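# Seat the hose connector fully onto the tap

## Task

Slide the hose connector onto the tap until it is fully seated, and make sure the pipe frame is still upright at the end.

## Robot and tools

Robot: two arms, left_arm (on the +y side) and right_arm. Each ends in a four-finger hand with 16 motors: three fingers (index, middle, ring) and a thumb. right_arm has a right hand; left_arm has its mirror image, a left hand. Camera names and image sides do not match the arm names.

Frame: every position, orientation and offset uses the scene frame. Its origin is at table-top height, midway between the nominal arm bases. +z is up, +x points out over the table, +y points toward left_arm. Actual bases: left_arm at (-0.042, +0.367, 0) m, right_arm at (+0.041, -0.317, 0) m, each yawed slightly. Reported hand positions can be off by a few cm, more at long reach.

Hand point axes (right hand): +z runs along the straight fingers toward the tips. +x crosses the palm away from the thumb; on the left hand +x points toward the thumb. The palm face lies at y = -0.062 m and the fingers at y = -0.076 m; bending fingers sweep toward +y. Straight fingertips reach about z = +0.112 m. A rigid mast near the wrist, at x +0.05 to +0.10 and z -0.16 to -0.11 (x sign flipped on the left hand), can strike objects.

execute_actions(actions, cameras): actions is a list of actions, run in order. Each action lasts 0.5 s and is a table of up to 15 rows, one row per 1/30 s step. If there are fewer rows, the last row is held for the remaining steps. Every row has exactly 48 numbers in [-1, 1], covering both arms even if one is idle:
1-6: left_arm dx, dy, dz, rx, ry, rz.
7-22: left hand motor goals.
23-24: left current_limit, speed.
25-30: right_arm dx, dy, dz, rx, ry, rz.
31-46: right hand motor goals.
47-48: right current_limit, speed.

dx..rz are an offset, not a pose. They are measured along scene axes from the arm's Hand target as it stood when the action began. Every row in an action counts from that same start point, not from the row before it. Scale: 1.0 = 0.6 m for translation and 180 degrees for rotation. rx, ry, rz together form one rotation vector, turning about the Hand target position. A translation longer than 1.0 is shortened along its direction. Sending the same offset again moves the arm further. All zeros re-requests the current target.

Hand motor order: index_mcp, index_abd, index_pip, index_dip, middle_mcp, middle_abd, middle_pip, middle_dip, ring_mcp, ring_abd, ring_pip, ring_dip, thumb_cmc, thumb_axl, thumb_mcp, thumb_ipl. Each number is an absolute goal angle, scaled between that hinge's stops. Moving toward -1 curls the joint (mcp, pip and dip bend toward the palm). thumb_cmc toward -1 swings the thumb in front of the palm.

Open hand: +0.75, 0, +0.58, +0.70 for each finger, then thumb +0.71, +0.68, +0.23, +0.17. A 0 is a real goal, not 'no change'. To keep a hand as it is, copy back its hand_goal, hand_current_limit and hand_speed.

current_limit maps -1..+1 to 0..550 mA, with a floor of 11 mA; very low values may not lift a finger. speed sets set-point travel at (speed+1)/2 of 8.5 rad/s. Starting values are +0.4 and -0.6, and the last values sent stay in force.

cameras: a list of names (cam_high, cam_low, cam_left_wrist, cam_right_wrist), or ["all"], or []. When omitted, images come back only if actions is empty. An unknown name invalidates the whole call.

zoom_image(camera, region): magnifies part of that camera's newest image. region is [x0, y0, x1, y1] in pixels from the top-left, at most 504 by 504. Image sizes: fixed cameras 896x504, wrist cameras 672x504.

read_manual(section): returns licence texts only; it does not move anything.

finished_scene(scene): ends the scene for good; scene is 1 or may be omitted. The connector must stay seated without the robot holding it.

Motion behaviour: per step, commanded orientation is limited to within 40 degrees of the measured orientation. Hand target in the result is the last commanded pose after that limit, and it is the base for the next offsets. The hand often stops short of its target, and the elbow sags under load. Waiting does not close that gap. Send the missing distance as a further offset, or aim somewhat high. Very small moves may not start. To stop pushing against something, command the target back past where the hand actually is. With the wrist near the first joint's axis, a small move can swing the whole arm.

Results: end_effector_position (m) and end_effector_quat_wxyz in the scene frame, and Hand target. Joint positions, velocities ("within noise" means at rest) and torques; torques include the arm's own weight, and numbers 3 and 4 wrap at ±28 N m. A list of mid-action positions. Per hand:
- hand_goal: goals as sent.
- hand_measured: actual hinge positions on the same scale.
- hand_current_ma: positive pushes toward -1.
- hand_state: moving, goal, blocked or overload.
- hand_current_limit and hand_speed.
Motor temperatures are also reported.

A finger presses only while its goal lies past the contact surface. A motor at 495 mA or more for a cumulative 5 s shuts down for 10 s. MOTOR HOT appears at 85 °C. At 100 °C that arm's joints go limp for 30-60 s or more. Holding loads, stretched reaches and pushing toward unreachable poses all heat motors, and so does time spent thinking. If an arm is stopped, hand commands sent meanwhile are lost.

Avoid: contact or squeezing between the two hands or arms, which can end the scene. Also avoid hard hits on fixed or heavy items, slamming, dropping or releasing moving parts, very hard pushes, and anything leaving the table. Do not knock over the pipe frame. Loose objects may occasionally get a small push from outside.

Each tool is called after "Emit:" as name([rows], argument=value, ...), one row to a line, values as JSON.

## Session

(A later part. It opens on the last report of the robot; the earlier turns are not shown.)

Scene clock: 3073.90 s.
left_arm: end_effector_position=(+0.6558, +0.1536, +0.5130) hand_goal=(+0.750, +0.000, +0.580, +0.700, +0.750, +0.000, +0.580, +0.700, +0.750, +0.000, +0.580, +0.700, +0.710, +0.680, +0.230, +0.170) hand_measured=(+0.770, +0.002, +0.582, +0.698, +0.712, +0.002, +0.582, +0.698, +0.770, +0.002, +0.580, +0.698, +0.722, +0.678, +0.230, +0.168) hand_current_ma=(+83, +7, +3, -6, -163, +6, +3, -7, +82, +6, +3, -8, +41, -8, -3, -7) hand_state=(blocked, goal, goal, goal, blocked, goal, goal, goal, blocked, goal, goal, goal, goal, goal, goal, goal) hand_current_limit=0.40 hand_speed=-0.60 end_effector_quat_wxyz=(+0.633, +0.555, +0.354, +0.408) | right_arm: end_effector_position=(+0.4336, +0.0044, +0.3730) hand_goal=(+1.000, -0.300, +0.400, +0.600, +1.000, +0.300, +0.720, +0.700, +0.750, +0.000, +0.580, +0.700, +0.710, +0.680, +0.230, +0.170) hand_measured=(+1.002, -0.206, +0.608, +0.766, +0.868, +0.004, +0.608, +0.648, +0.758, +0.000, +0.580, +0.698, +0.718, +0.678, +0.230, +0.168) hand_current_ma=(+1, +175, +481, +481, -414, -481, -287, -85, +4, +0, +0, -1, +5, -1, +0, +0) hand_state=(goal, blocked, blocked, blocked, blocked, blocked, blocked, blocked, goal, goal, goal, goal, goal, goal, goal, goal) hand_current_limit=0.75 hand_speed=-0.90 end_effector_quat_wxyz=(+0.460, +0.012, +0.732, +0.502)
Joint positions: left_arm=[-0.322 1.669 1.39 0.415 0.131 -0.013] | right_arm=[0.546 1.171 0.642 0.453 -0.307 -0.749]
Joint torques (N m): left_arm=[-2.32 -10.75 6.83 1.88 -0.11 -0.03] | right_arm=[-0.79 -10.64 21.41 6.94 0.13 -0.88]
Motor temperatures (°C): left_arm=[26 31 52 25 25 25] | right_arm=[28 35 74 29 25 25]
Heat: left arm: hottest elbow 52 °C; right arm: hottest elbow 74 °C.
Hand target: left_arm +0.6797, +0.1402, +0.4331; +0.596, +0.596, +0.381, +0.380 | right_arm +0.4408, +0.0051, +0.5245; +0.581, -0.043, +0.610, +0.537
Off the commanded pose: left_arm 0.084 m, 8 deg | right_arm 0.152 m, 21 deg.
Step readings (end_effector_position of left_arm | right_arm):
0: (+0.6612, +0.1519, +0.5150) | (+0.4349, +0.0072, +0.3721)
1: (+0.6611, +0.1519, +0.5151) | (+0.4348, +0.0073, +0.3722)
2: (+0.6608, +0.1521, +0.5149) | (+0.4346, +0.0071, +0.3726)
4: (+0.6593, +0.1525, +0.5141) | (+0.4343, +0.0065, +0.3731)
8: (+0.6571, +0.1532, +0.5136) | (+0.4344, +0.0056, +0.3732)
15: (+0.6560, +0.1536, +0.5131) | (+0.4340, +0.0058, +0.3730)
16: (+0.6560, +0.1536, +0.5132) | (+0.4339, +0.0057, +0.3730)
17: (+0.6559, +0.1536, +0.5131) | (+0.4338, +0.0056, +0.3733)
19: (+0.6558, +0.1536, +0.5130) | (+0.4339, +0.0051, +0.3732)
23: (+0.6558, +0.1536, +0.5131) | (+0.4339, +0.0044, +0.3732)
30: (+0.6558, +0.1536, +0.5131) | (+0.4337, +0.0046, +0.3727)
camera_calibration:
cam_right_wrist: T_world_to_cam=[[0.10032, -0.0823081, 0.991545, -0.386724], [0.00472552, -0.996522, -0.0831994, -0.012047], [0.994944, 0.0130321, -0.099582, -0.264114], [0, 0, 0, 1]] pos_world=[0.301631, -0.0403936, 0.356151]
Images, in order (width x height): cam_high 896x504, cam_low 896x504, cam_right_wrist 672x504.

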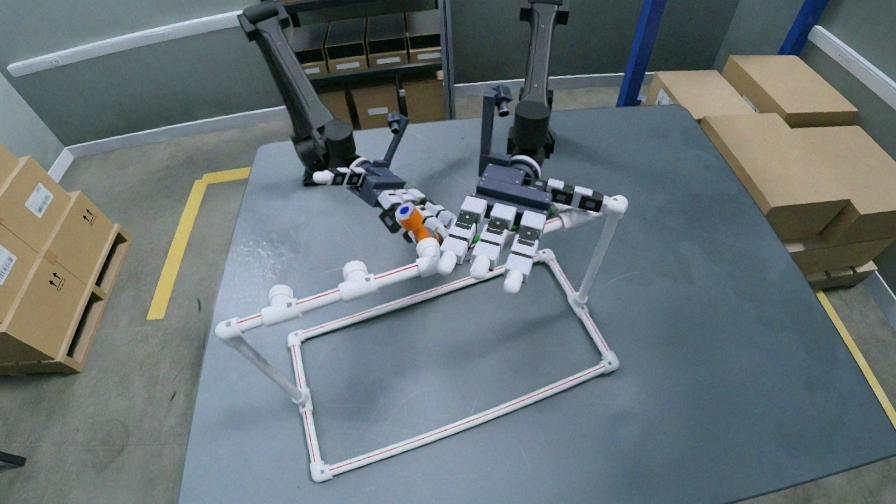

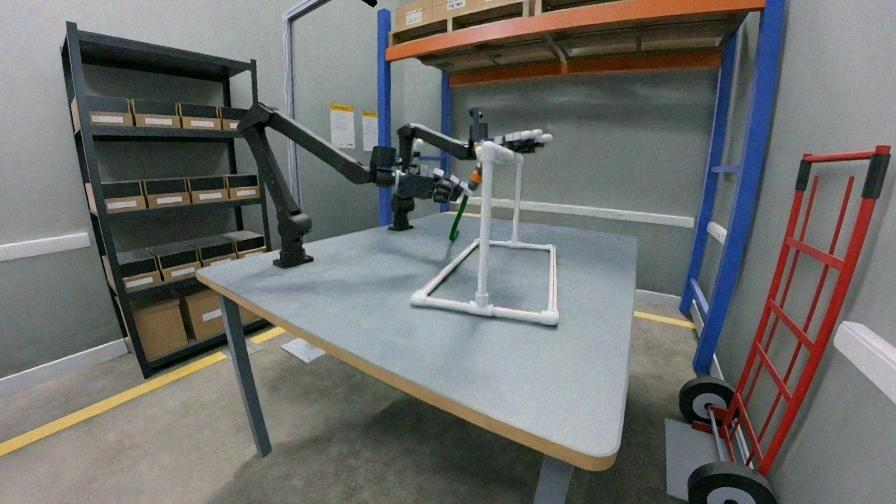

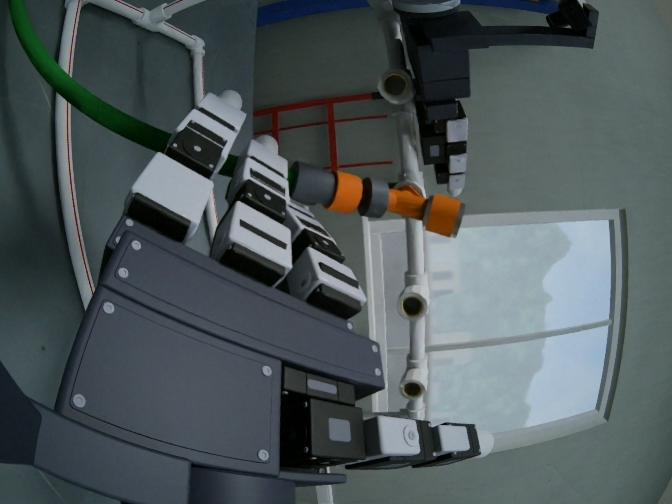

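Emit:
execute_actions([
  [[0,0,0,0,0,0,0.75,0,0.58,0.7,0.75,0,0.58,0.7,0.75,0,0.58,0.7,0.71,0.68,0.23,0.17,0.4,-0.6,-0.01,0.006,-0.1,0,0.06,0,1,-0.3,0.5,0.65,1,0.3,0.72,0.7,0.75,0,0.58,0.7,0.71,0.68,0.23,0.17,0.7,-0.9]],
], cameras=["cam_left_wrist","cam_right_wrist"])

Emit:
zoom_image(camera="cam_left_wrist", region=[540, 100, 672, 400])

Emit:
zoom_image(camera="cam_right_wrist", region=[270, 130, 410, 230])

Scene clock: 3089.27 s.
left_arm: end_effector_position=(+0.6558, +0.1537, +0.5130) hand_goal=(+0.750, +0.000, +0.580, +0.700, +0.750, +0.000, +0.580, +0.700, +0.750, +0.000, +0.580, +0.700, +0.710, +0.680, +0.230, +0.170) hand_measured=(+0.770, +0.002, +0.582, +0.698, +0.712, +0.002, +0.582, +0.698, +0.770, +0.002, +0.580, +0.698, +0.722, +0.678, +0.230, +0.168) hand_current_ma=(+83, +7, +3, -6, -167, +6, +3, -7, +82, +6, +3, -8, +41, -8, -3, -7) hand_state=(blocked, goal, goal, goal, blocked, goal, goal, goal, blocked, goal, goal, goal, goal, goal, goal, goal) hand_current_limit=0.40 hand_speed=-0.60 end_effector_quat_wxyz=(+0.633, +0.555, +0.354, +0.408) | right_arm: end_effector_position=(+0.4363, +0.0063, +0.3739) hand_goal=(+1.000, -0.300, +0.500, +0.650, +1.000, +0.300, +0.720, +0.700, +0.750, +0.000, +0.580, +0.700, +0.710, +0.680, +0.230, +0.170) hand_measured=(+1.002, -0.220, +0.624, +0.766, +0.868, +0.004, +0.608, +0.648, +0.758, +0.000, +0.580, +0.698, +0.718, +0.678, +0.230, +0.168) hand_current_ma=(+1, +140, +336, +310, -414, -467, -287, -85, +4, +0, +0, -1, +5, -1, +0, +0) hand_state=(goal, blocked, blocked, blocked, blocked, blocked, blocked, blocked, goal, goal, goal, goal, goal, goal, goal, goal) hand_current_limit=0.70 hand_speed=-0.90 end_effector_quat_wxyz=(+0.456, +0.034, +0.732, +0.505)
Joint positions: left_arm=[-0.322 1.669 1.39 0.415 0.131 -0.013] | right_arm=[0.566 1.172 0.642 0.453 -0.264 -0.708]
Joint torques (N m): left_arm=[-2.37 -10.75 6.83 1.89 -0.1 -0.02] | right_arm=[1.9 -9.93 16.08 5.03 0.21 -0.34]
Motor temperatures (°C): left_arm=[26 31 51 24 25 25] | right_arm=[28 35 84 30 25 25]
Heat: left arm: hottest elbow 51 °C; right arm: hottest elbow 84 °C.
Hand target: left_arm +0.6797, +0.1402, +0.4331; +0.596, +0.596, +0.381, +0.380 | right_arm +0.4348, +0.0087, +0.4646; +0.521, +0.008, +0.662, +0.539
Off the commanded pose: left_arm 0.084 m, 8 deg | right_arm 0.091 m, 12 deg.
Step readings (end_effector_position of left_arm | right_arm):
0: (+0.6558, +0.1536, +0.5130) | (+0.4336, +0.0044, +0.3730)
1: (+0.6558, +0.1536, +0.5130) | (+0.4336, +0.0044, +0.3730)
2: (+0.6558, +0.1536, +0.5130) | (+0.4341, +0.0043, +0.3729)
4: (+0.6558, +0.1537, +0.5130) | (+0.4346, +0.0050, +0.3730)
8: (+0.6558, +0.1537, +0.5130) | (+0.4356, +0.0062, +0.3735)
15: (+0.6558, +0.1537, +0.5130) | (+0.4362, +0.0062, +0.3738)
camera_calibration:
cam_left_wrist: T_world_to_cam=[[-0.253035, -0.717363, -0.649125, 0.578056], [-0.410331, 0.687199, -0.599488, 0.423719], [0.876129, 0.114665, -0.468242, -0.224543], [0, 0, 0, 1]] pos_world=[0.516862, 0.149244, 0.524105]
cam_right_wrist: T_world_to_cam=[[0.125735, -0.110038, 0.985942, -0.396538], [-0.0240122, -0.993876, -0.107861, 0.0115735], [0.991773, -0.0101127, -0.127607, -0.25466], [0, 0, 0, 1]] pos_world=[0.302701, -0.0347068, 0.359716]
Images, in order (width x height): cam_left_wrist 672x504, cam_right_wrist 672x504.

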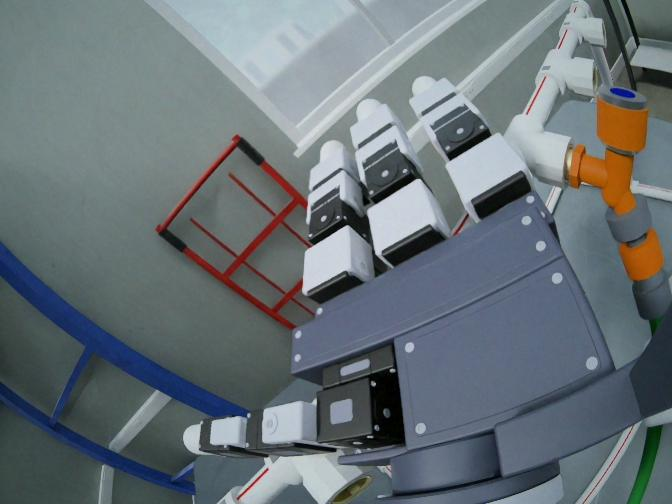

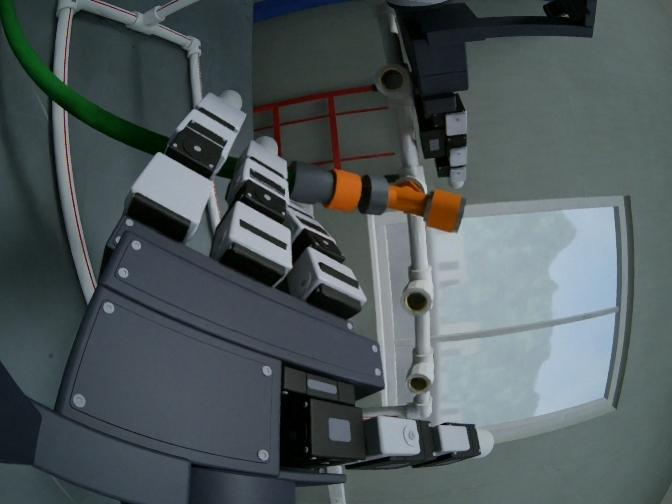

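Scaled by 1.680 from the camera's 672x504 image, which has a finer 960x720 frame.

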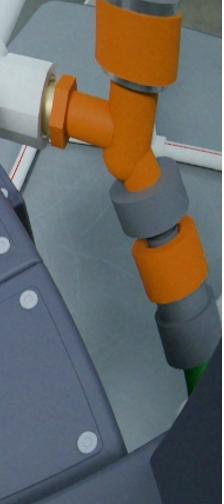

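Scaled by 3.600 from the camera's 672x504 image, which has a finer 960x720 frame.

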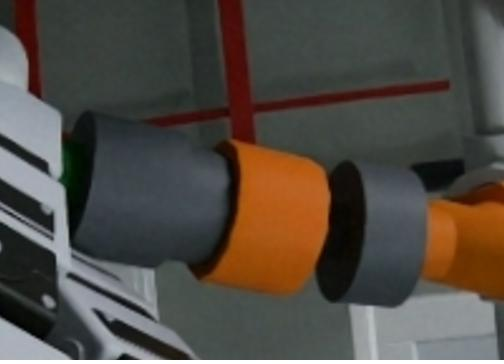

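Emit:
execute_actions([
  [[0,0,0,0,0,0,0.75,0,0.58,0.7,0.75,0,0.58,0.7,0.75,0,0.58,0.7,0.71,0.68,0.23,0.17,0.4,-0.6,0,0,-0.09,0,0.02,0,1,-0.3,0.5,0.65,1,0.3,0.72,0.7,0.75,0,0.58,0.7,0.71,0.68,0.23,0.17,0.7,-0.9]],
], cameras=["cam_left_wrist","cam_right_wrist"])

Emit:
zoom_image(camera="cam_left_wrist", region=[580, 150, 672, 350])

Emit:
zoom_image(camera="cam_right_wrist", region=[270, 130, 410, 230])

Scene clock: 3103.47 s.
left_arm: end_effector_position=(+0.6558, +0.1538, +0.5130) hand_goal=(+0.750, +0.000, +0.580, +0.700, +0.750, +0.000, +0.580, +0.700, +0.750, +0.000, +0.580, +0.700, +0.710, +0.680, +0.230, +0.170) hand_measured=(+0.770, +0.002, +0.582, +0.698, +0.712, +0.002, +0.582, +0.698, +0.770, +0.002, +0.580, +0.698, +0.722, +0.678, +0.230, +0.168) hand_current_ma=(+83, +7, +3, -6, -168, +6, +3, -7, +82, +6, +3, -8, +41, -8, -3, -7) hand_state=(blocked, goal, goal, goal, blocked, goal, goal, goal, blocked, goal, goal, goal, goal, goal, goal, goal) hand_current_limit=0.40 hand_speed=-0.60 end_effector_quat_wxyz=(+0.633, +0.555, +0.354, +0.408) | right_arm: end_effector_position=(+0.4422, +0.0087, +0.3683) hand_goal=(+1.000, -0.300, +0.500, +0.650, +1.000, +0.300, +0.720, +0.700, +0.750, +0.000, +0.580, +0.700, +0.710, +0.680, +0.230, +0.170) hand_measured=(+1.002, -0.228, +0.624, +0.758, +0.868, +0.004, +0.608, +0.648, +0.758, +0.000, +0.580, +0.698, +0.718, +0.678, +0.230, +0.168) hand_current_ma=(+1, +114, +336, +277, -414, -467, -287, -85, +4, +0, +0, -1, +5, -1, +0, +0) hand_state=(goal, blocked, blocked, blocked, blocked, blocked, blocked, blocked, goal, goal, goal, goal, goal, goal, goal, goal) hand_current_limit=0.70 hand_speed=-0.90 end_effector_quat_wxyz=(+0.461, +0.044, +0.720, +0.517)
Joint positions: left_arm=[-0.322 1.669 1.39 0.415 0.131 -0.013] | right_arm=[0.574 1.224 0.635 0.547 -0.25 -0.677]
Joint torques (N m): left_arm=[-2.37 -10.64 6.83 1.87 -0.1 -0.02] | right_arm=[1.38 -8.94 10.74 5.04 0.21 -0.35]
Motor temperatures (°C): left_arm=[26 31 49 24 25 25] | right_arm=[28 34 81 30 25 25]
Heat: left arm: hottest elbow 49 °C; right arm: hottest elbow 81 °C.
Hand target: left_arm +0.6797, +0.1402, +0.4331; +0.596, +0.596, +0.381, +0.380 | right_arm +0.4348, +0.0088, +0.4107; +0.500, +0.025, +0.678, +0.538
Off the commanded pose: left_arm 0.084 m, 8 deg | right_arm 0.043 m, 7 deg.
Step readings (end_effector_position of left_arm | right_arm):
0: (+0.6558, +0.1537, +0.5130) | (+0.4363, +0.0062, +0.3739)
1: (+0.6558, +0.1537, +0.5130) | (+0.4364, +0.0063, +0.3737)
2: (+0.6558, +0.1537, +0.5130) | (+0.4366, +0.0064, +0.3739)
4: (+0.6558, +0.1537, +0.5130) | (+0.4382, +0.0072, +0.3733)
8: (+0.6558, +0.1538, +0.5130) | (+0.4420, +0.0095, +0.3691)
15: (+0.6558, +0.1538, +0.5130) | (+0.4422, +0.0089, +0.3683)
camera_calibration:
cam_left_wrist: T_world_to_cam=[[-0.252785, -0.717441, -0.649137, 0.57797], [-0.410551, 0.687068, -0.599488, 0.423893], [0.876098, 0.114962, -0.468226, -0.224667], [0, 0, 0, 1]] pos_world=[0.516962, 0.149243, 0.524105]
cam_right_wrist: T_world_to_cam=[[0.115607, -0.149769, 0.981939, -0.385124], [-0.030634, -0.988635, -0.147184, 0.0308999], [0.992823, -0.0130652, -0.118881, -0.264918], [0, 0, 0, 1]] pos_world=[0.308486, -0.0305922, 0.351223]
Images, in order (width x height): cam_left_wrist 672x504, cam_right_wrist 672x504.

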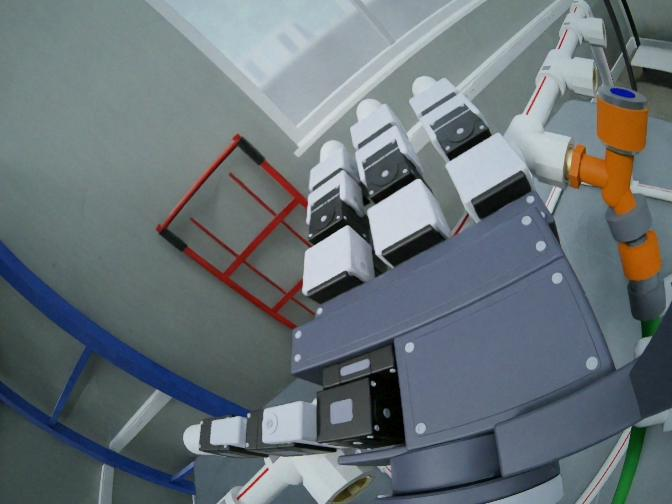

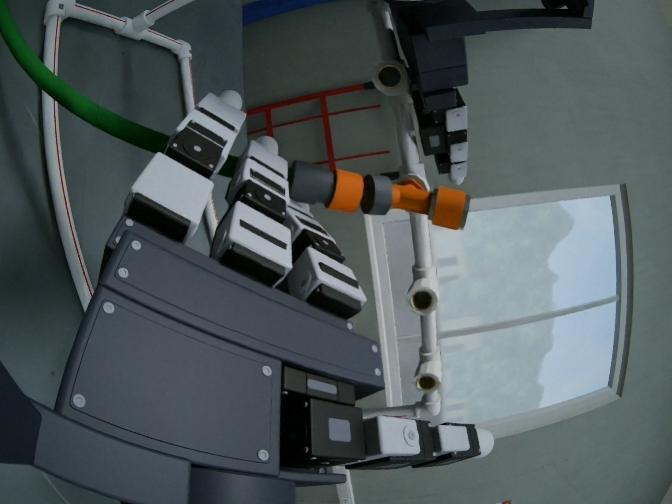

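Scaled by 2.520 from the camera's 672x504 image, which has a finer 960x720 frame.

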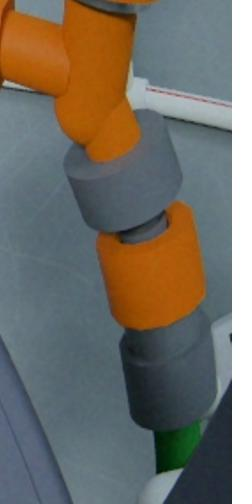

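Scaled by 3.600 from the camera's 672x504 image, which has a finer 960x720 frame.

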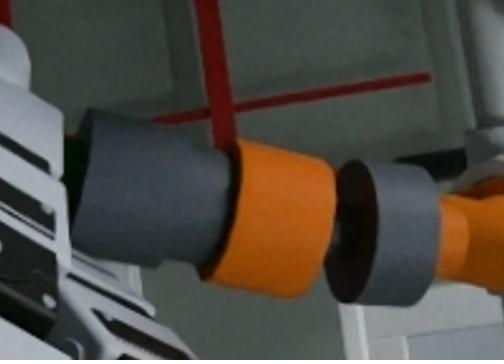

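Emit:
execute_actions([
  [[0,0,0,0,0,0,0.75,0,0.58,0.7,0.75,0,0.58,0.7,0.75,0,0.58,0.7,0.71,0.68,0.23,0.17,0.4,-0.6,0.0167,-0.0173,0.0152,0.0587,0.0343,-0.0168,1,-0.25,0.55,0.68,1,0.3,0.65,0.7,0.75,0,0.58,0.7,0.71,0.68,0.23,0.17,0.7,-0.9]],
  [[0,0,0,0,0,0,0.75,0,0.58,0.7,0.75,0,0.58,0.7,0.75,0,0.58,0.7,0.71,0.68,0.23,0.17,0.4,-0.6,0.0168,-0.0203,0.0098,0.0587,0.0343,-0.0168,1,-0.25,0.55,0.68,1,0.3,0.62,0.7,0.75,0,0.58,0.7,0.71,0.68,0.23,0.17,0.7,-0.9]],
  [[0,0,0,0,0,0,0.75,0,0.58,0.7,0.75,0,0.58,0.7,0.75,0,0.58,0.7,0.71,0.68,0.23,0.17,0.4,-0.6,0.0165,-0.0228,0.004,0.0587,0.0343,-0.0168,1,-0.25,0.55,0.68,1,0.3,0.6,0.7,0.75,0,0.58,0.7,0.71,0.68,0.23,0.17,0.7,-0.9]],
], cameras=["cam_left_wrist","cam_right_wrist","cam_high"])

Emit:
zoom_image(camera="cam_left_wrist", region=[580, 150, 672, 350])

Emit:
zoom_image(camera="cam_right_wrist", region=[270, 100, 450, 230])

Scene clock: 3209.37 s.
left_arm: end_effector_position=(+0.6558, +0.1538, +0.5130) hand_goal=(+0.750, +0.000, +0.580, +0.700, +0.750, +0.000, +0.580, +0.700, +0.750, +0.000, +0.580, +0.700, +0.710, +0.680, +0.230, +0.170) hand_measured=(+0.770, +0.002, +0.582, +0.698, +0.712, +0.002, +0.582, +0.698, +0.770, +0.002, +0.580, +0.698, +0.722, +0.678, +0.230, +0.168) hand_current_ma=(+83, +7, +3, -6, -168, +6, +3, -7, +82, +6, +3, -8, +41, -8, -3, -7) hand_state=(blocked, goal, goal, goal, blocked, goal, goal, goal, blocked, goal, goal, goal, goal, goal, goal, goal) hand_current_limit=0.40 hand_speed=-0.60 end_effector_quat_wxyz=(+0.633, +0.555, +0.354, +0.408) | right_arm: end_effector_position=(+0.4647, -0.0186, +0.3808) hand_goal=(+1.000, -0.250, +0.550, +0.680, +1.000, +0.300, +0.600, +0.700, +0.750, +0.000, +0.580, +0.700, +0.710, +0.680, +0.230, +0.170) hand_measured=(+1.002, -0.170, +0.646, +0.758, +0.946, +0.004, +0.578, +0.672, +0.758, +0.000, +0.580, +0.698, +0.718, +0.678, +0.230, +0.168) hand_current_ma=(+0, +137, +227, +166, -100, -467, -23, -34, +4, +0, +0, -1, +5, -1, +0, +0) hand_state=(goal, blocked, blocked, blocked, blocked, blocked, blocked, blocked, goal, goal, goal, goal, goal, goal, goal, goal) hand_current_limit=0.70 hand_speed=-0.90 end_effector_quat_wxyz=(+0.375, +0.306, +0.620, +0.618)
Joint positions: left_arm=[-0.322 1.669 1.39 0.415 0.131 -0.013] | right_arm=[0.722 1.26 0.618 0.688 0.114 -0.093]
Joint torques (N m): left_arm=[-2.37 -10.75 6.82 1.87 -0.1 -0.02] | right_arm=[0.62 -9.11 11.56 4.56 0.65 -0.2]
Motor temperatures (°C): left_arm=[26 31 44 24 25 25] | right_arm=[28 33 55 30 25 24]
Heat: left arm: hottest elbow 44 °C; right arm: hottest elbow 55 °C.
Hand target: left_arm +0.6797, +0.1402, +0.4331; +0.596, +0.596, +0.381, +0.380 | right_arm +0.4648, -0.0275, +0.4281; +0.401, +0.297, +0.573, +0.651
Off the commanded pose: left_arm 0.084 m, 8 deg | right_arm 0.048 m, 7 deg.
Step readings (end_effector_position of left_arm | right_arm):
0: (+0.6558, +0.1538, +0.5130) | (+0.4422, +0.0087, +0.3683)
1: (+0.6558, +0.1538, +0.5130) | (+0.4425, +0.0085, +0.3684)
2: (+0.6558, +0.1538, +0.5130) | (+0.4432, +0.0079, +0.3688)
4: (+0.6558, +0.1538, +0.5130) | (+0.4441, +0.0074, +0.3701)
8: (+0.6558, +0.1538, +0.5130) | (+0.4464, +0.0058, +0.3731)
15: (+0.6558, +0.1538, +0.5130) | (+0.4492, +0.0033, +0.3749)
16: (+0.6558, +0.1538, +0.5130) | (+0.4497, +0.0029, +0.3751)
17: (+0.6558, +0.1538, +0.5130) | (+0.4506, +0.0019, +0.3754)
19: (+0.6558, +0.1538, +0.5130) | (+0.4523, +0.0008, +0.3768)
23: (+0.6558, +0.1538, +0.5130) | (+0.4552, -0.0023, +0.3786)
30: (+0.6558, +0.1538, +0.5130) | (+0.4581, -0.0056, +0.3794)
31: (+0.6558, +0.1538, +0.5130) | (+0.4587, -0.0063, +0.3794)
32: (+0.6558, +0.1538, +0.5130) | (+0.4595, -0.0075, +0.3796)
34: (+0.6558, +0.1538, +0.5130) | (+0.4605, -0.0091, +0.3800)
38: (+0.6558, +0.1538, +0.5130) | (+0.4624, -0.0132, +0.3806)
45: (+0.6558, +0.1538, +0.5130) | (+0.4642, -0.0174, +0.3807)
camera_calibration:
cam_left_wrist: T_world_to_cam=[[-0.252785, -0.717441, -0.649137, 0.57797], [-0.410551, 0.687068, -0.599488, 0.423893], [0.876098, 0.114962, -0.468226, -0.224667], [0, 0, 0, 1]] pos_world=[0.516962, 0.149243, 0.524105]
cam_right_wrist: T_world_to_cam=[[0.291661, -0.636387, 0.714105, -0.392926], [-0.327207, -0.767904, -0.55069, 0.302048], [0.898816, -0.0730459, -0.432198, -0.124234], [0, 0, 0, 1]] pos_world=[0.325097, -0.0271836, 0.393232]
Images, in order (width x height): cam_high 896x504, cam_left_wrist 672x504, cam_right_wrist 672x504.

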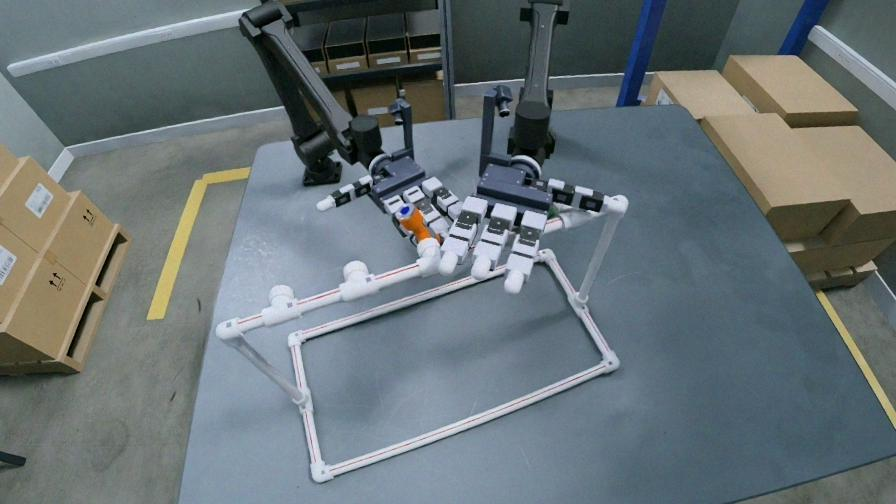

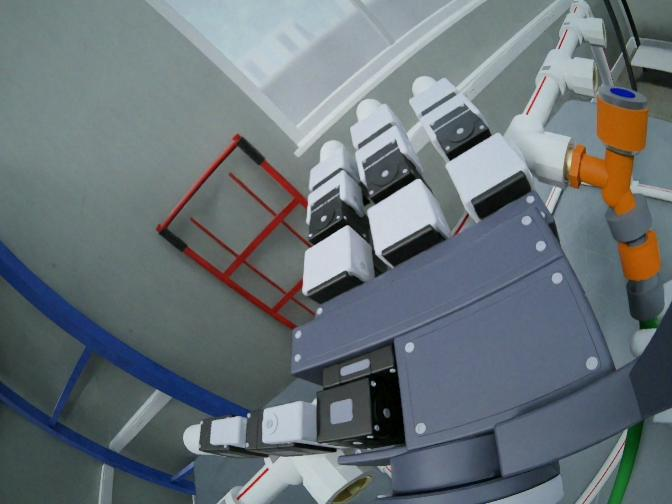

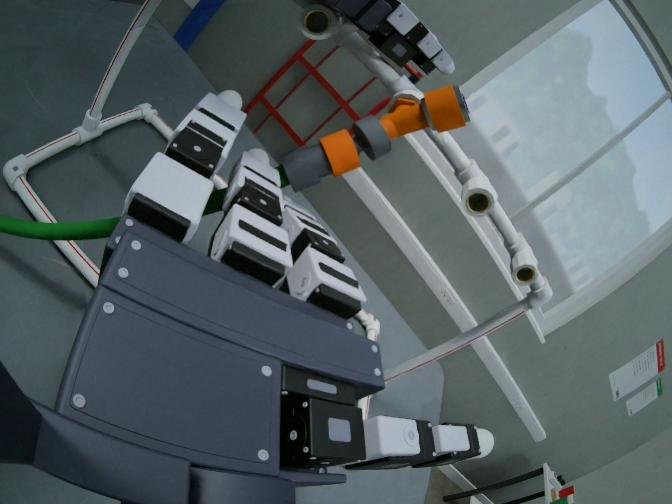

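Scaled by 2.520 from the camera's 672x504 image, which has a finer 960x720 frame.

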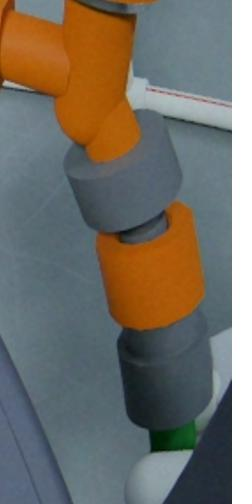

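Scaled by 2.800 from the camera's 672x504 image, which has a finer 960x720 frame.

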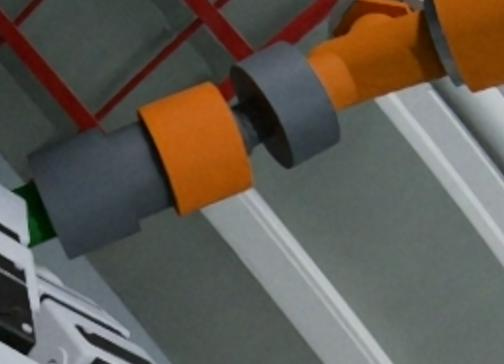

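Emit:
execute_actions([
  [[0,0,0,0,0,0,0.75,0,0.58,0.7,0.75,0,0.58,0.7,0.75,0,0.58,0.7,0.71,0.68,0.23,0.17,0.4,-0.6,0.0153,-0.0262,-0.0008,0.0643,0.0332,-0.0194,1,-0.2,0.58,0.7,1,0.2,0.58,0.7,0.75,0,0.58,0.7,0.71,0.68,0.23,0.17,0.7,-0.9]],
  [[0,0,0,0,0,0,0.75,0,0.58,0.7,0.75,0,0.58,0.7,0.75,0,0.58,0.7,0.71,0.68,0.23,0.17,0.4,-0.6,0.0133,-0.0262,-0.0075,0.0643,0.0332,-0.0194,1,-0.2,0.58,0.7,1,0.2,0.58,0.7,0.75,0,0.58,0.7,0.71,0.68,0.23,0.17,0.7,-0.9]],
], cameras=["cam_left_wrist","cam_right_wrist","cam_high"])

Emit:
zoom_image(camera="cam_left_wrist", region=[580, 150, 672, 350])

Emit:
zoom_image(camera="cam_right_wrist", region=[220, 60, 440, 240])

Scene clock: 3239.37 s.
left_arm: end_effector_position=(+0.6558, +0.1538, +0.5130) hand_goal=(+0.750, +0.000, +0.580, +0.700, +0.750, +0.000, +0.580, +0.700, +0.750, +0.000, +0.580, +0.700, +0.710, +0.680, +0.230, +0.170) hand_measured=(+0.770, +0.002, +0.582, +0.698, +0.712, +0.002, +0.582, +0.698, +0.770, +0.002, +0.580, +0.698, +0.722, +0.678, +0.230, +0.168) hand_current_ma=(+83, +7, +3, -6, -168, +6, +3, -7, +82, +6, +3, -8, +41, -8, -3, -7) hand_state=(blocked, goal, goal, goal, blocked, goal, goal, goal, blocked, goal, goal, goal, goal, goal, goal, goal) hand_current_limit=0.40 hand_speed=-0.60 end_effector_quat_wxyz=(+0.633, +0.555, +0.354, +0.408) | right_arm: end_effector_position=(+0.4708, -0.0543, +0.3724) hand_goal=(+1.000, -0.200, +0.580, +0.700, +1.000, +0.200, +0.580, +0.700, +0.750, +0.000, +0.580, +0.700, +0.710, +0.680, +0.230, +0.170) hand_measured=(+1.000, -0.112, +0.646, +0.752, +0.992, +0.004, +0.568, +0.692, +0.758, +0.000, +0.580, +0.698, +0.718, +0.678, +0.230, +0.168) hand_current_ma=(+0, +158, +126, +86, -4, -467, -9, -5, +4, +0, +0, -1, +5, -1, +0, +0) hand_state=(goal, blocked, blocked, blocked, goal, blocked, goal, goal, goal, goal, goal, goal, goal, goal, goal, goal) hand_current_limit=0.70 hand_speed=-0.90 end_effector_quat_wxyz=(+0.299, +0.475, +0.495, +0.663)
Joint positions: left_arm=[-0.322 1.669 1.39 0.415 0.131 -0.013] | right_arm=[0.811 1.264 0.629 0.698 0.386 0.317]
Joint torques (N m): left_arm=[-2.37 -10.7 6.84 1.89 -0.09 -0.02] | right_arm=[-0.32 -8.59 14.49 2.18 0.83 -0.17]
Motor temperatures (°C): left_arm=[26 31 43 24 25 25] | right_arm=[28 34 55 29 26 24]
Heat: left arm: hottest elbow 43 °C; right arm: hottest elbow 55 °C.
Hand target: left_arm +0.6797, +0.1402, +0.4331; +0.596, +0.596, +0.381, +0.380 | right_arm +0.4820, -0.0589, +0.4230; +0.310, +0.471, +0.450, +0.692
Off the commanded pose: left_arm 0.084 m, 8 deg | right_arm 0.052 m, 6 deg.
Step readings (end_effector_position of left_arm | right_arm):
0: (+0.6558, +0.1538, +0.5130) | (+0.4648, -0.0186, +0.3808)
1: (+0.6558, +0.1538, +0.5130) | (+0.4651, -0.0192, +0.3807)
2: (+0.6558, +0.1538, +0.5130) | (+0.4657, -0.0205, +0.3803)
4: (+0.6558, +0.1538, +0.5130) | (+0.4656, -0.0228, +0.3799)
8: (+0.6558, +0.1538, +0.5130) | (+0.4652, -0.0275, +0.3794)
15: (+0.6558, +0.1538, +0.5130) | (+0.4670, -0.0331, +0.3779)
16: (+0.6558, +0.1538, +0.5130) | (+0.4671, -0.0338, +0.3778)
17: (+0.6558, +0.1538, +0.5130) | (+0.4676, -0.0361, +0.3773)
19: (+0.6558, +0.1538, +0.5130) | (+0.4680, -0.0415, +0.3757)
23: (+0.6558, +0.1538, +0.5130) | (+0.4683, -0.0478, +0.3748)
30: (+0.6558, +0.1538, +0.5130) | (+0.4699, -0.0531, +0.3729)
camera_calibration:
cam_left_wrist: T_world_to_cam=[[-0.252785, -0.717441, -0.649137, 0.57797], [-0.410551, 0.687068, -0.599488, 0.423893], [0.876098, 0.114962, -0.468226, -0.224667], [0, 0, 0, 1]] pos_world=[0.516962, 0.149243, 0.524105]
cam_right_wrist: T_world_to_cam=[[0.268797, -0.893407, 0.359962, -0.28277], [-0.54405, -0.449217, -0.70867, 0.450237], [0.794832, -0.00534875, -0.606806, -0.0182259], [0, 0, 0, 1]] pos_world=[0.335446, -0.0504717, 0.409796]
Images, in order (width x height): cam_high 896x504, cam_left_wrist 672x504, cam_right_wrist 672x504.

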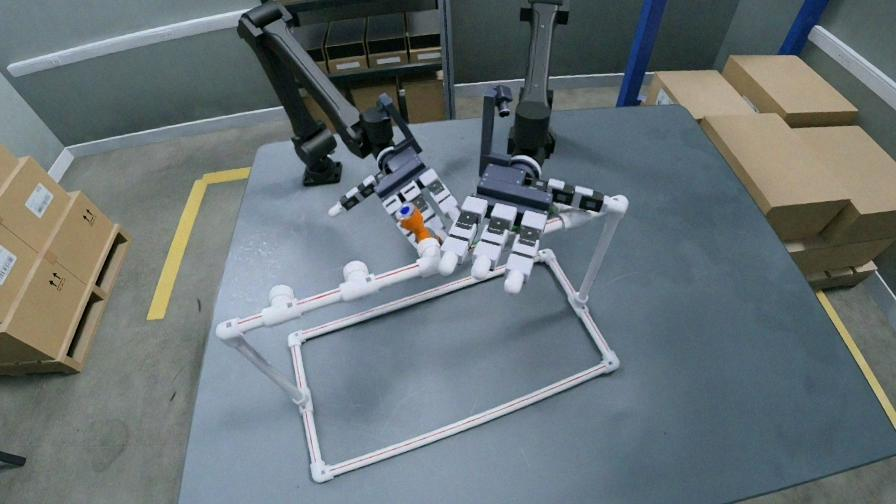

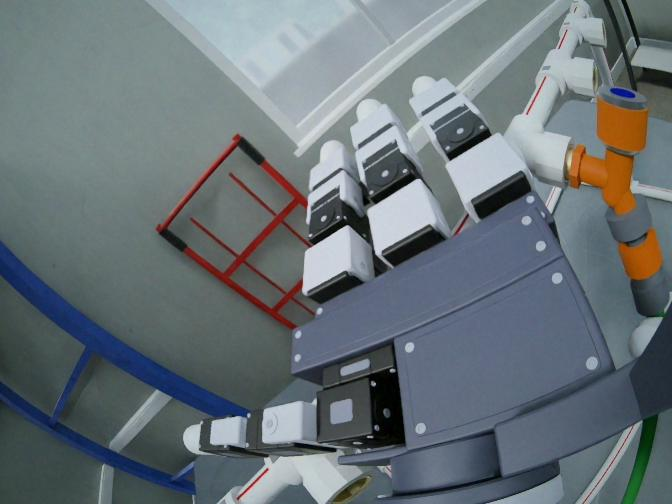

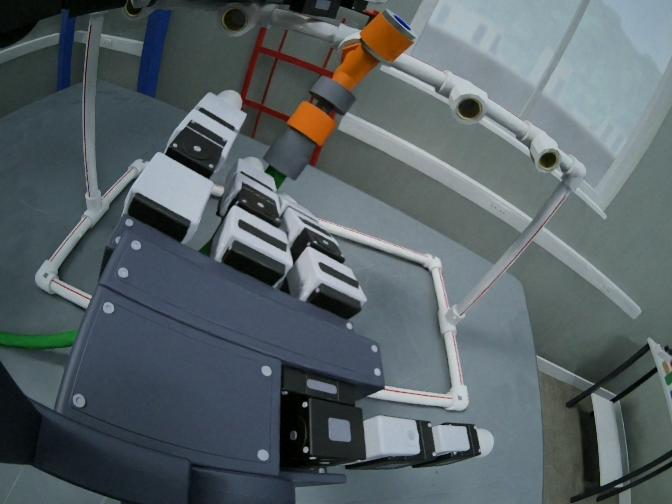

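Scaled by 2.520 from the camera's 672x504 image, which has a finer 960x720 frame.

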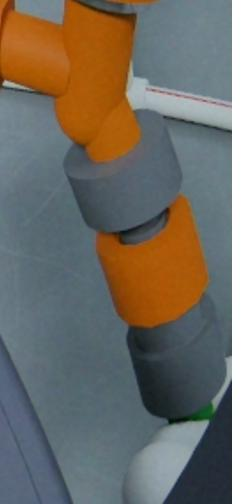

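Scaled by 2.291 from the camera's 672x504 image, which has a finer 960x720 frame.

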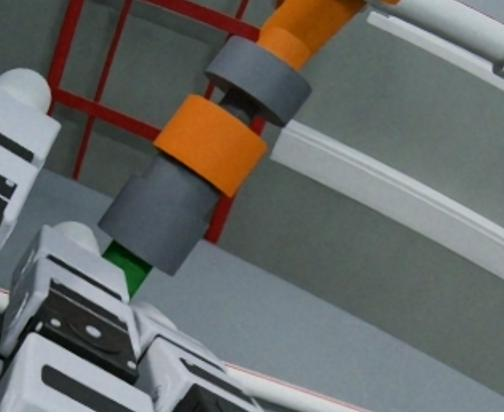

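Emit:
execute_actions([
  [[0,0,0,0,0,0,0.75,0,0.58,0.7,0.75,0,0.58,0.7,0.75,0,0.58,0.7,0.71,0.68,0.23,0.17,0.4,-0.6,-0.003,0.007,0,0,0,0,1,0.07,0.58,0.7,1,-0.07,0.58,0.7,0.75,-0.07,0.58,0.7,0.71,0.68,0.23,0.17,0.4,-0.8]],
  [[0,0,0,0,0,0,0.75,0,0.58,0.7,0.75,0,0.58,0.7,0.75,0,0.58,0.7,0.71,0.68,0.23,0.17,0.4,-0.6,0.0215,0.0114,-0.0059,0,0,0,1,0.07,0.58,0.7,1,-0.07,0.58,0.7,0.75,-0.07,0.58,0.7,0.71,0.68,0.23,0.17,0.4,-0.8]],
], cameras=["cam_left_wrist","cam_right_wrist"])

Emit:
zoom_image(camera="cam_left_wrist", region=[580, 150, 672, 350])

Emit:
zoom_image(camera="cam_right_wrist", region=[200, 50, 420, 230])

Scene clock: 3273.47 s.
left_arm: end_effector_position=(+0.6558, +0.1538, +0.5130) hand_goal=(+0.750, +0.000, +0.580, +0.700, +0.750, +0.000, +0.580, +0.700, +0.750, +0.000, +0.580, +0.700, +0.710, +0.680, +0.230, +0.170) hand_measured=(+0.770, +0.002, +0.582, +0.698, +0.712, +0.002, +0.582, +0.698, +0.770, +0.002, +0.580, +0.698, +0.722, +0.678, +0.230, +0.168) hand_current_ma=(+83, +7, +3, -6, -168, +6, +3, -7, +82, +6, +3, -8, +41, -8, -3, -7) hand_state=(blocked, goal, goal, goal, blocked, goal, goal, goal, blocked, goal, goal, goal, goal, goal, goal, goal) hand_current_limit=0.40 hand_speed=-0.60 end_effector_quat_wxyz=(+0.633, +0.555, +0.354, +0.408) | right_arm: end_effector_position=(+0.4827, -0.0492, +0.3939) hand_goal=(+1.000, +0.070, +0.580, +0.700, +1.000, -0.070, +0.580, +0.700, +0.750, -0.070, +0.580, +0.700, +0.710, +0.680, +0.230, +0.170) hand_measured=(+1.000, +0.070, +0.586, +0.704, +1.000, -0.074, +0.590, +0.706, +0.758, -0.064, +0.580, +0.698, +0.718, +0.678, +0.230, +0.168) hand_current_ma=(+0, +0, +3, +1, +0, -1, +7, +3, +4, +2, +0, -1, +5, -1, +0, +0) hand_state=(goal, goal, goal, goal, goal, goal, goal, goal, goal, goal, goal, goal, goal, goal, goal, goal) hand_current_limit=0.40 hand_speed=-0.80 end_effector_quat_wxyz=(+0.307, +0.476, +0.474, +0.674)
Joint positions: left_arm=[-0.322 1.669 1.39 0.415 0.131 -0.013] | right_arm=[0.808 1.292 0.694 0.703 0.408 0.319]
Joint torques (N m): left_arm=[-2.37 -10.7 6.82 1.89 -0.09 -0.02] | right_arm=[0.26 -7.06 12.75 2.61 0.06 -0.2]
Motor temperatures (°C): left_arm=[26 31 43 24 25 25] | right_arm=[28 34 58 29 26 24]
Heat: left arm: hottest elbow 43 °C; right arm: hottest elbow 58 °C.
Hand target: left_arm +0.6797, +0.1402, +0.4331; +0.596, +0.596, +0.381, +0.380 | right_arm +0.4931, -0.0479, +0.4196; +0.310, +0.471, +0.450, +0.692
Off the commanded pose: left_arm 0.084 m, 8 deg | right_arm 0.028 m, 4 deg.
Step readings (end_effector_position of left_arm | right_arm):
0: (+0.6558, +0.1538, +0.5130) | (+0.4708, -0.0543, +0.3724)
1: (+0.6558, +0.1538, +0.5130) | (+0.4708, -0.0544, +0.3724)
2: (+0.6558, +0.1538, +0.5130) | (+0.4706, -0.0544, +0.3724)
4: (+0.6558, +0.1538, +0.5130) | (+0.4705, -0.0541, +0.3747)
8: (+0.6558, +0.1538, +0.5130) | (+0.4713, -0.0543, +0.3791)
15: (+0.6558, +0.1538, +0.5130) | (+0.4716, -0.0555, +0.3798)
16: (+0.6558, +0.1538, +0.5130) | (+0.4716, -0.0554, +0.3800)
17: (+0.6558, +0.1538, +0.5130) | (+0.4718, -0.0548, +0.3802)
19: (+0.6558, +0.1538, +0.5130) | (+0.4734, -0.0531, +0.3801)
23: (+0.6558, +0.1538, +0.5130) | (+0.4783, -0.0479, +0.3813)
30: (+0.6558, +0.1538, +0.5130) | (+0.4823, -0.0490, +0.3931)
camera_calibration:
cam_left_wrist: T_world_to_cam=[[-0.252785, -0.717441, -0.649137, 0.57797], [-0.410551, 0.687068, -0.599488, 0.423893], [0.876098, 0.114962, -0.468226, -0.224667], [0, 0, 0, 1]] pos_world=[0.516962, 0.149243, 0.524105]
cam_right_wrist: T_world_to_cam=[[0.236749, -0.910739, 0.338384, -0.266014], [-0.533464, -0.412942, -0.73817, 0.482483], [0.812013, -0.00575449, -0.583611, -0.0320541], [0, 0, 0, 1]] pos_world=[0.346395, -0.0432162, 0.427462]
Images, in order (width x height): cam_left_wrist 672x504, cam_right_wrist 672x504.

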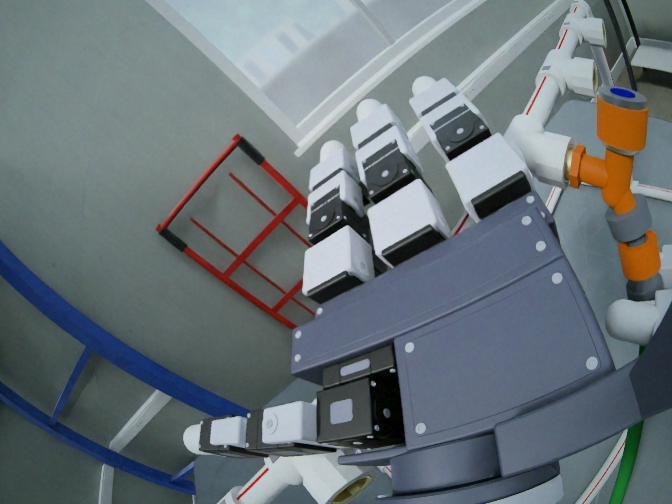

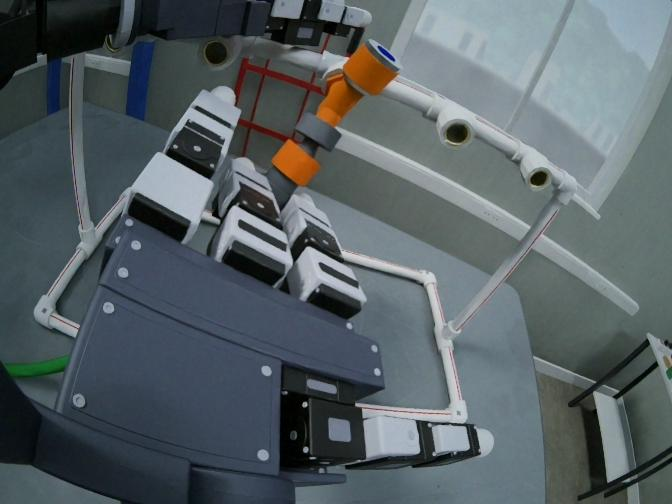

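Scaled by 2.520 from the camera's 672x504 image, which has a finer 960x720 frame.

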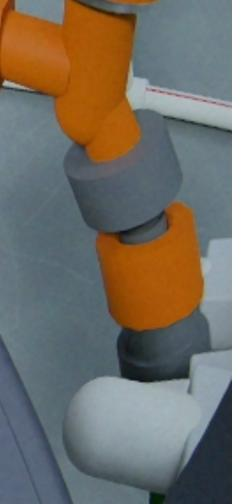

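Scaled by 2.291 from the camera's 672x504 image, which has a finer 960x720 frame.

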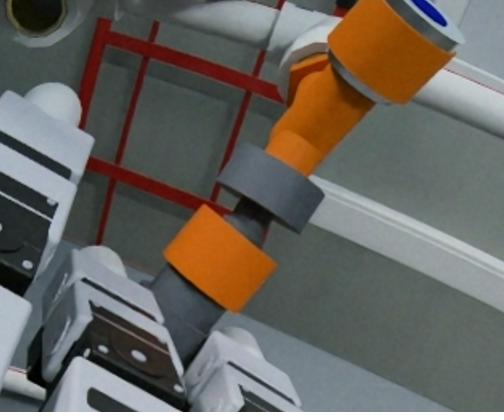

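Emit:
execute_actions([
  [[0,0,0,0,0,0,0.75,0,0.58,0.7,0.75,0,0.58,0.7,0.75,0,0.58,0.7,0.71,0.68,0.23,0.17,0.4,-0.6,-0.02,0.011,-0.05,0,0,0,1,0.1,0.58,0.7,1,-0.1,0.58,0.7,0.75,-0.1,0.58,0.7,0.71,0.68,0.23,0.17,0.4,-0.8]],
], cameras=["cam_left_wrist","cam_right_wrist"])

Emit:
zoom_image(camera="cam_left_wrist", region=[580, 150, 672, 350])

Emit:
zoom_image(camera="cam_right_wrist", region=[200, 50, 420, 230])

Scene clock: 3288.47 s.
left_arm: end_effector_position=(+0.6558, +0.1538, +0.5130) hand_goal=(+0.750, +0.000, +0.580, +0.700, +0.750, +0.000, +0.580, +0.700, +0.750, +0.000, +0.580, +0.700, +0.710, +0.680, +0.230, +0.170) hand_measured=(+0.770, +0.002, +0.582, +0.698, +0.712, +0.002, +0.582, +0.698, +0.770, +0.002, +0.580, +0.698, +0.722, +0.678, +0.230, +0.168) hand_current_ma=(+83, +7, +3, -6, -168, +6, +3, -7, +82, +6, +3, -8, +41, -8, -3, -7) hand_state=(blocked, goal, goal, goal, blocked, goal, goal, goal, blocked, goal, goal, goal, goal, goal, goal, goal) hand_current_limit=0.40 hand_speed=-0.60 end_effector_quat_wxyz=(+0.633, +0.555, +0.354, +0.408) | right_arm: end_effector_position=(+0.4811, -0.0472, +0.3902) hand_goal=(+1.000, +0.100, +0.580, +0.700, +1.000, -0.100, +0.580, +0.700, +0.750, -0.100, +0.580, +0.700, +0.710, +0.680, +0.230, +0.170) hand_measured=(+1.000, +0.112, +0.582, +0.702, +1.000, -0.106, +0.584, +0.704, +0.758, -0.094, +0.580, +0.698, +0.718, +0.678, +0.230, +0.168) hand_current_ma=(+0, +6, +1, +1, +0, -2, +1, +1, +4, +3, +0, -1, +5, -1, +0, +0) hand_state=(goal, goal, goal, goal, goal, goal, goal, goal, goal, goal, goal, goal, goal, goal, goal, goal) hand_current_limit=0.40 hand_speed=-0.80 end_effector_quat_wxyz=(+0.312, +0.475, +0.451, +0.688)
Joint positions: left_arm=[-0.322 1.669 1.39 0.415 0.131 -0.013] | right_arm=[0.822 1.339 0.694 0.801 0.443 0.319]
Joint torques (N m): left_arm=[-2.37 -10.7 6.83 1.87 -0.1 -0.02] | right_arm=[1.55 -6.95 8.46 2.52 -0.02 -0.25]
Motor temperatures (°C): left_arm=[26 31 43 24 25 25] | right_arm=[28 34 62 28 26 24]
Heat: left arm: hottest elbow 43 °C; right arm: hottest elbow 62 °C.
Hand target: left_arm +0.6797, +0.1402, +0.4331; +0.596, +0.596, +0.381, +0.380 | right_arm +0.4811, -0.0413, +0.3896; +0.310, +0.471, +0.450, +0.692
Off the commanded pose: left_arm 0.084 m, 8 deg | right_arm 0.006 m, 1 deg.
Step readings (end_effector_position of left_arm | right_arm):
0: (+0.6558, +0.1538, +0.5130) | (+0.4827, -0.0492, +0.3939)
1: (+0.6558, +0.1538, +0.5130) | (+0.4826, -0.0493, +0.3941)
2: (+0.6558, +0.1538, +0.5130) | (+0.4826, -0.0502, +0.3946)
4: (+0.6558, +0.1538, +0.5130) | (+0.4822, -0.0518, +0.3953)
8: (+0.6558, +0.1538, +0.5130) | (+0.4813, -0.0481, +0.3920)
15: (+0.6558, +0.1538, +0.5130) | (+0.4811, -0.0472, +0.3904)
camera_calibration:
cam_left_wrist: T_world_to_cam=[[-0.252785, -0.717441, -0.649137, 0.57797], [-0.410551, 0.687068, -0.599488, 0.423893], [0.876098, 0.114962, -0.468226, -0.224667], [0, 0, 0, 1]] pos_world=[0.516962, 0.149243, 0.524105]
cam_right_wrist: T_world_to_cam=[[0.20779, -0.927624, 0.310383, -0.238608], [-0.516515, -0.373516, -0.770518, 0.486114], [0.830683, -0.00021138, -0.556745, -0.0521049], [0, 0, 0, 1]] pos_world=[0.343948, -0.0397779, 0.41961]
Images, in order (width x height): cam_left_wrist 672x504, cam_right_wrist 672x504.

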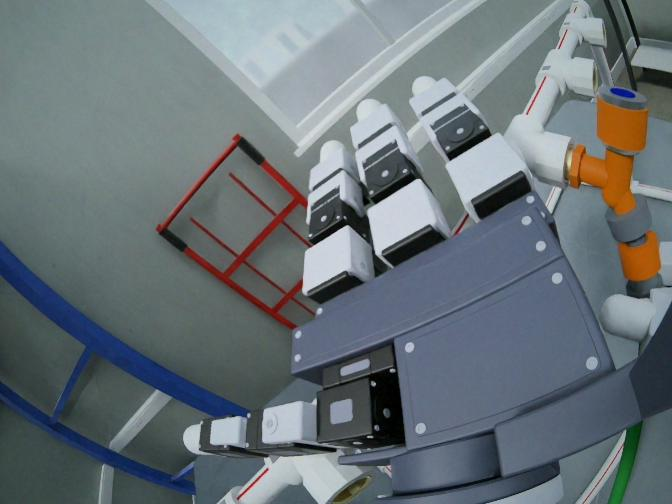

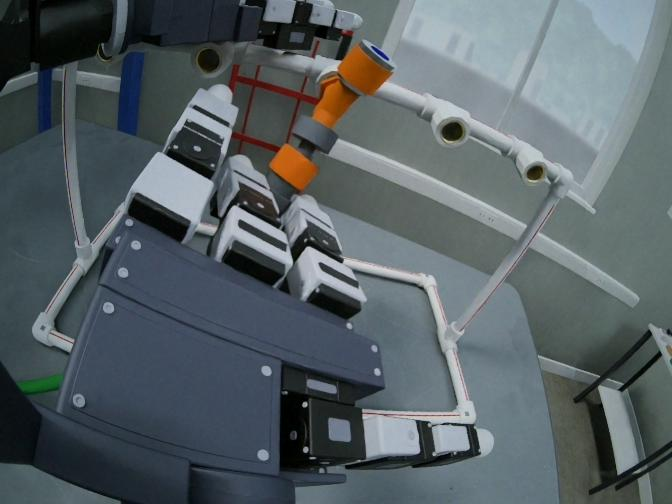

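Scaled by 2.520 from the camera's 672x504 image, which has a finer 960x720 frame.

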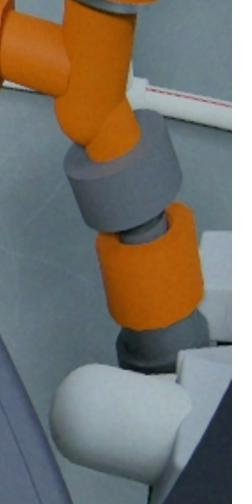

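Scaled by 2.291 from the camera's 672x504 image, which has a finer 960x720 frame.

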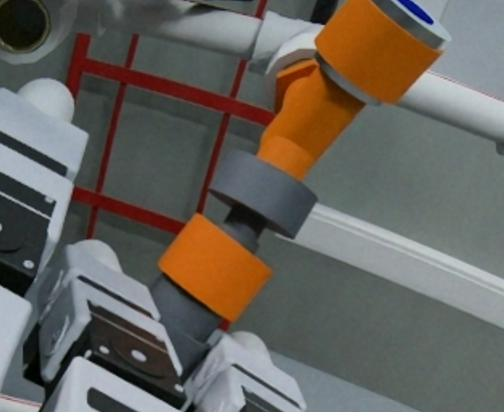

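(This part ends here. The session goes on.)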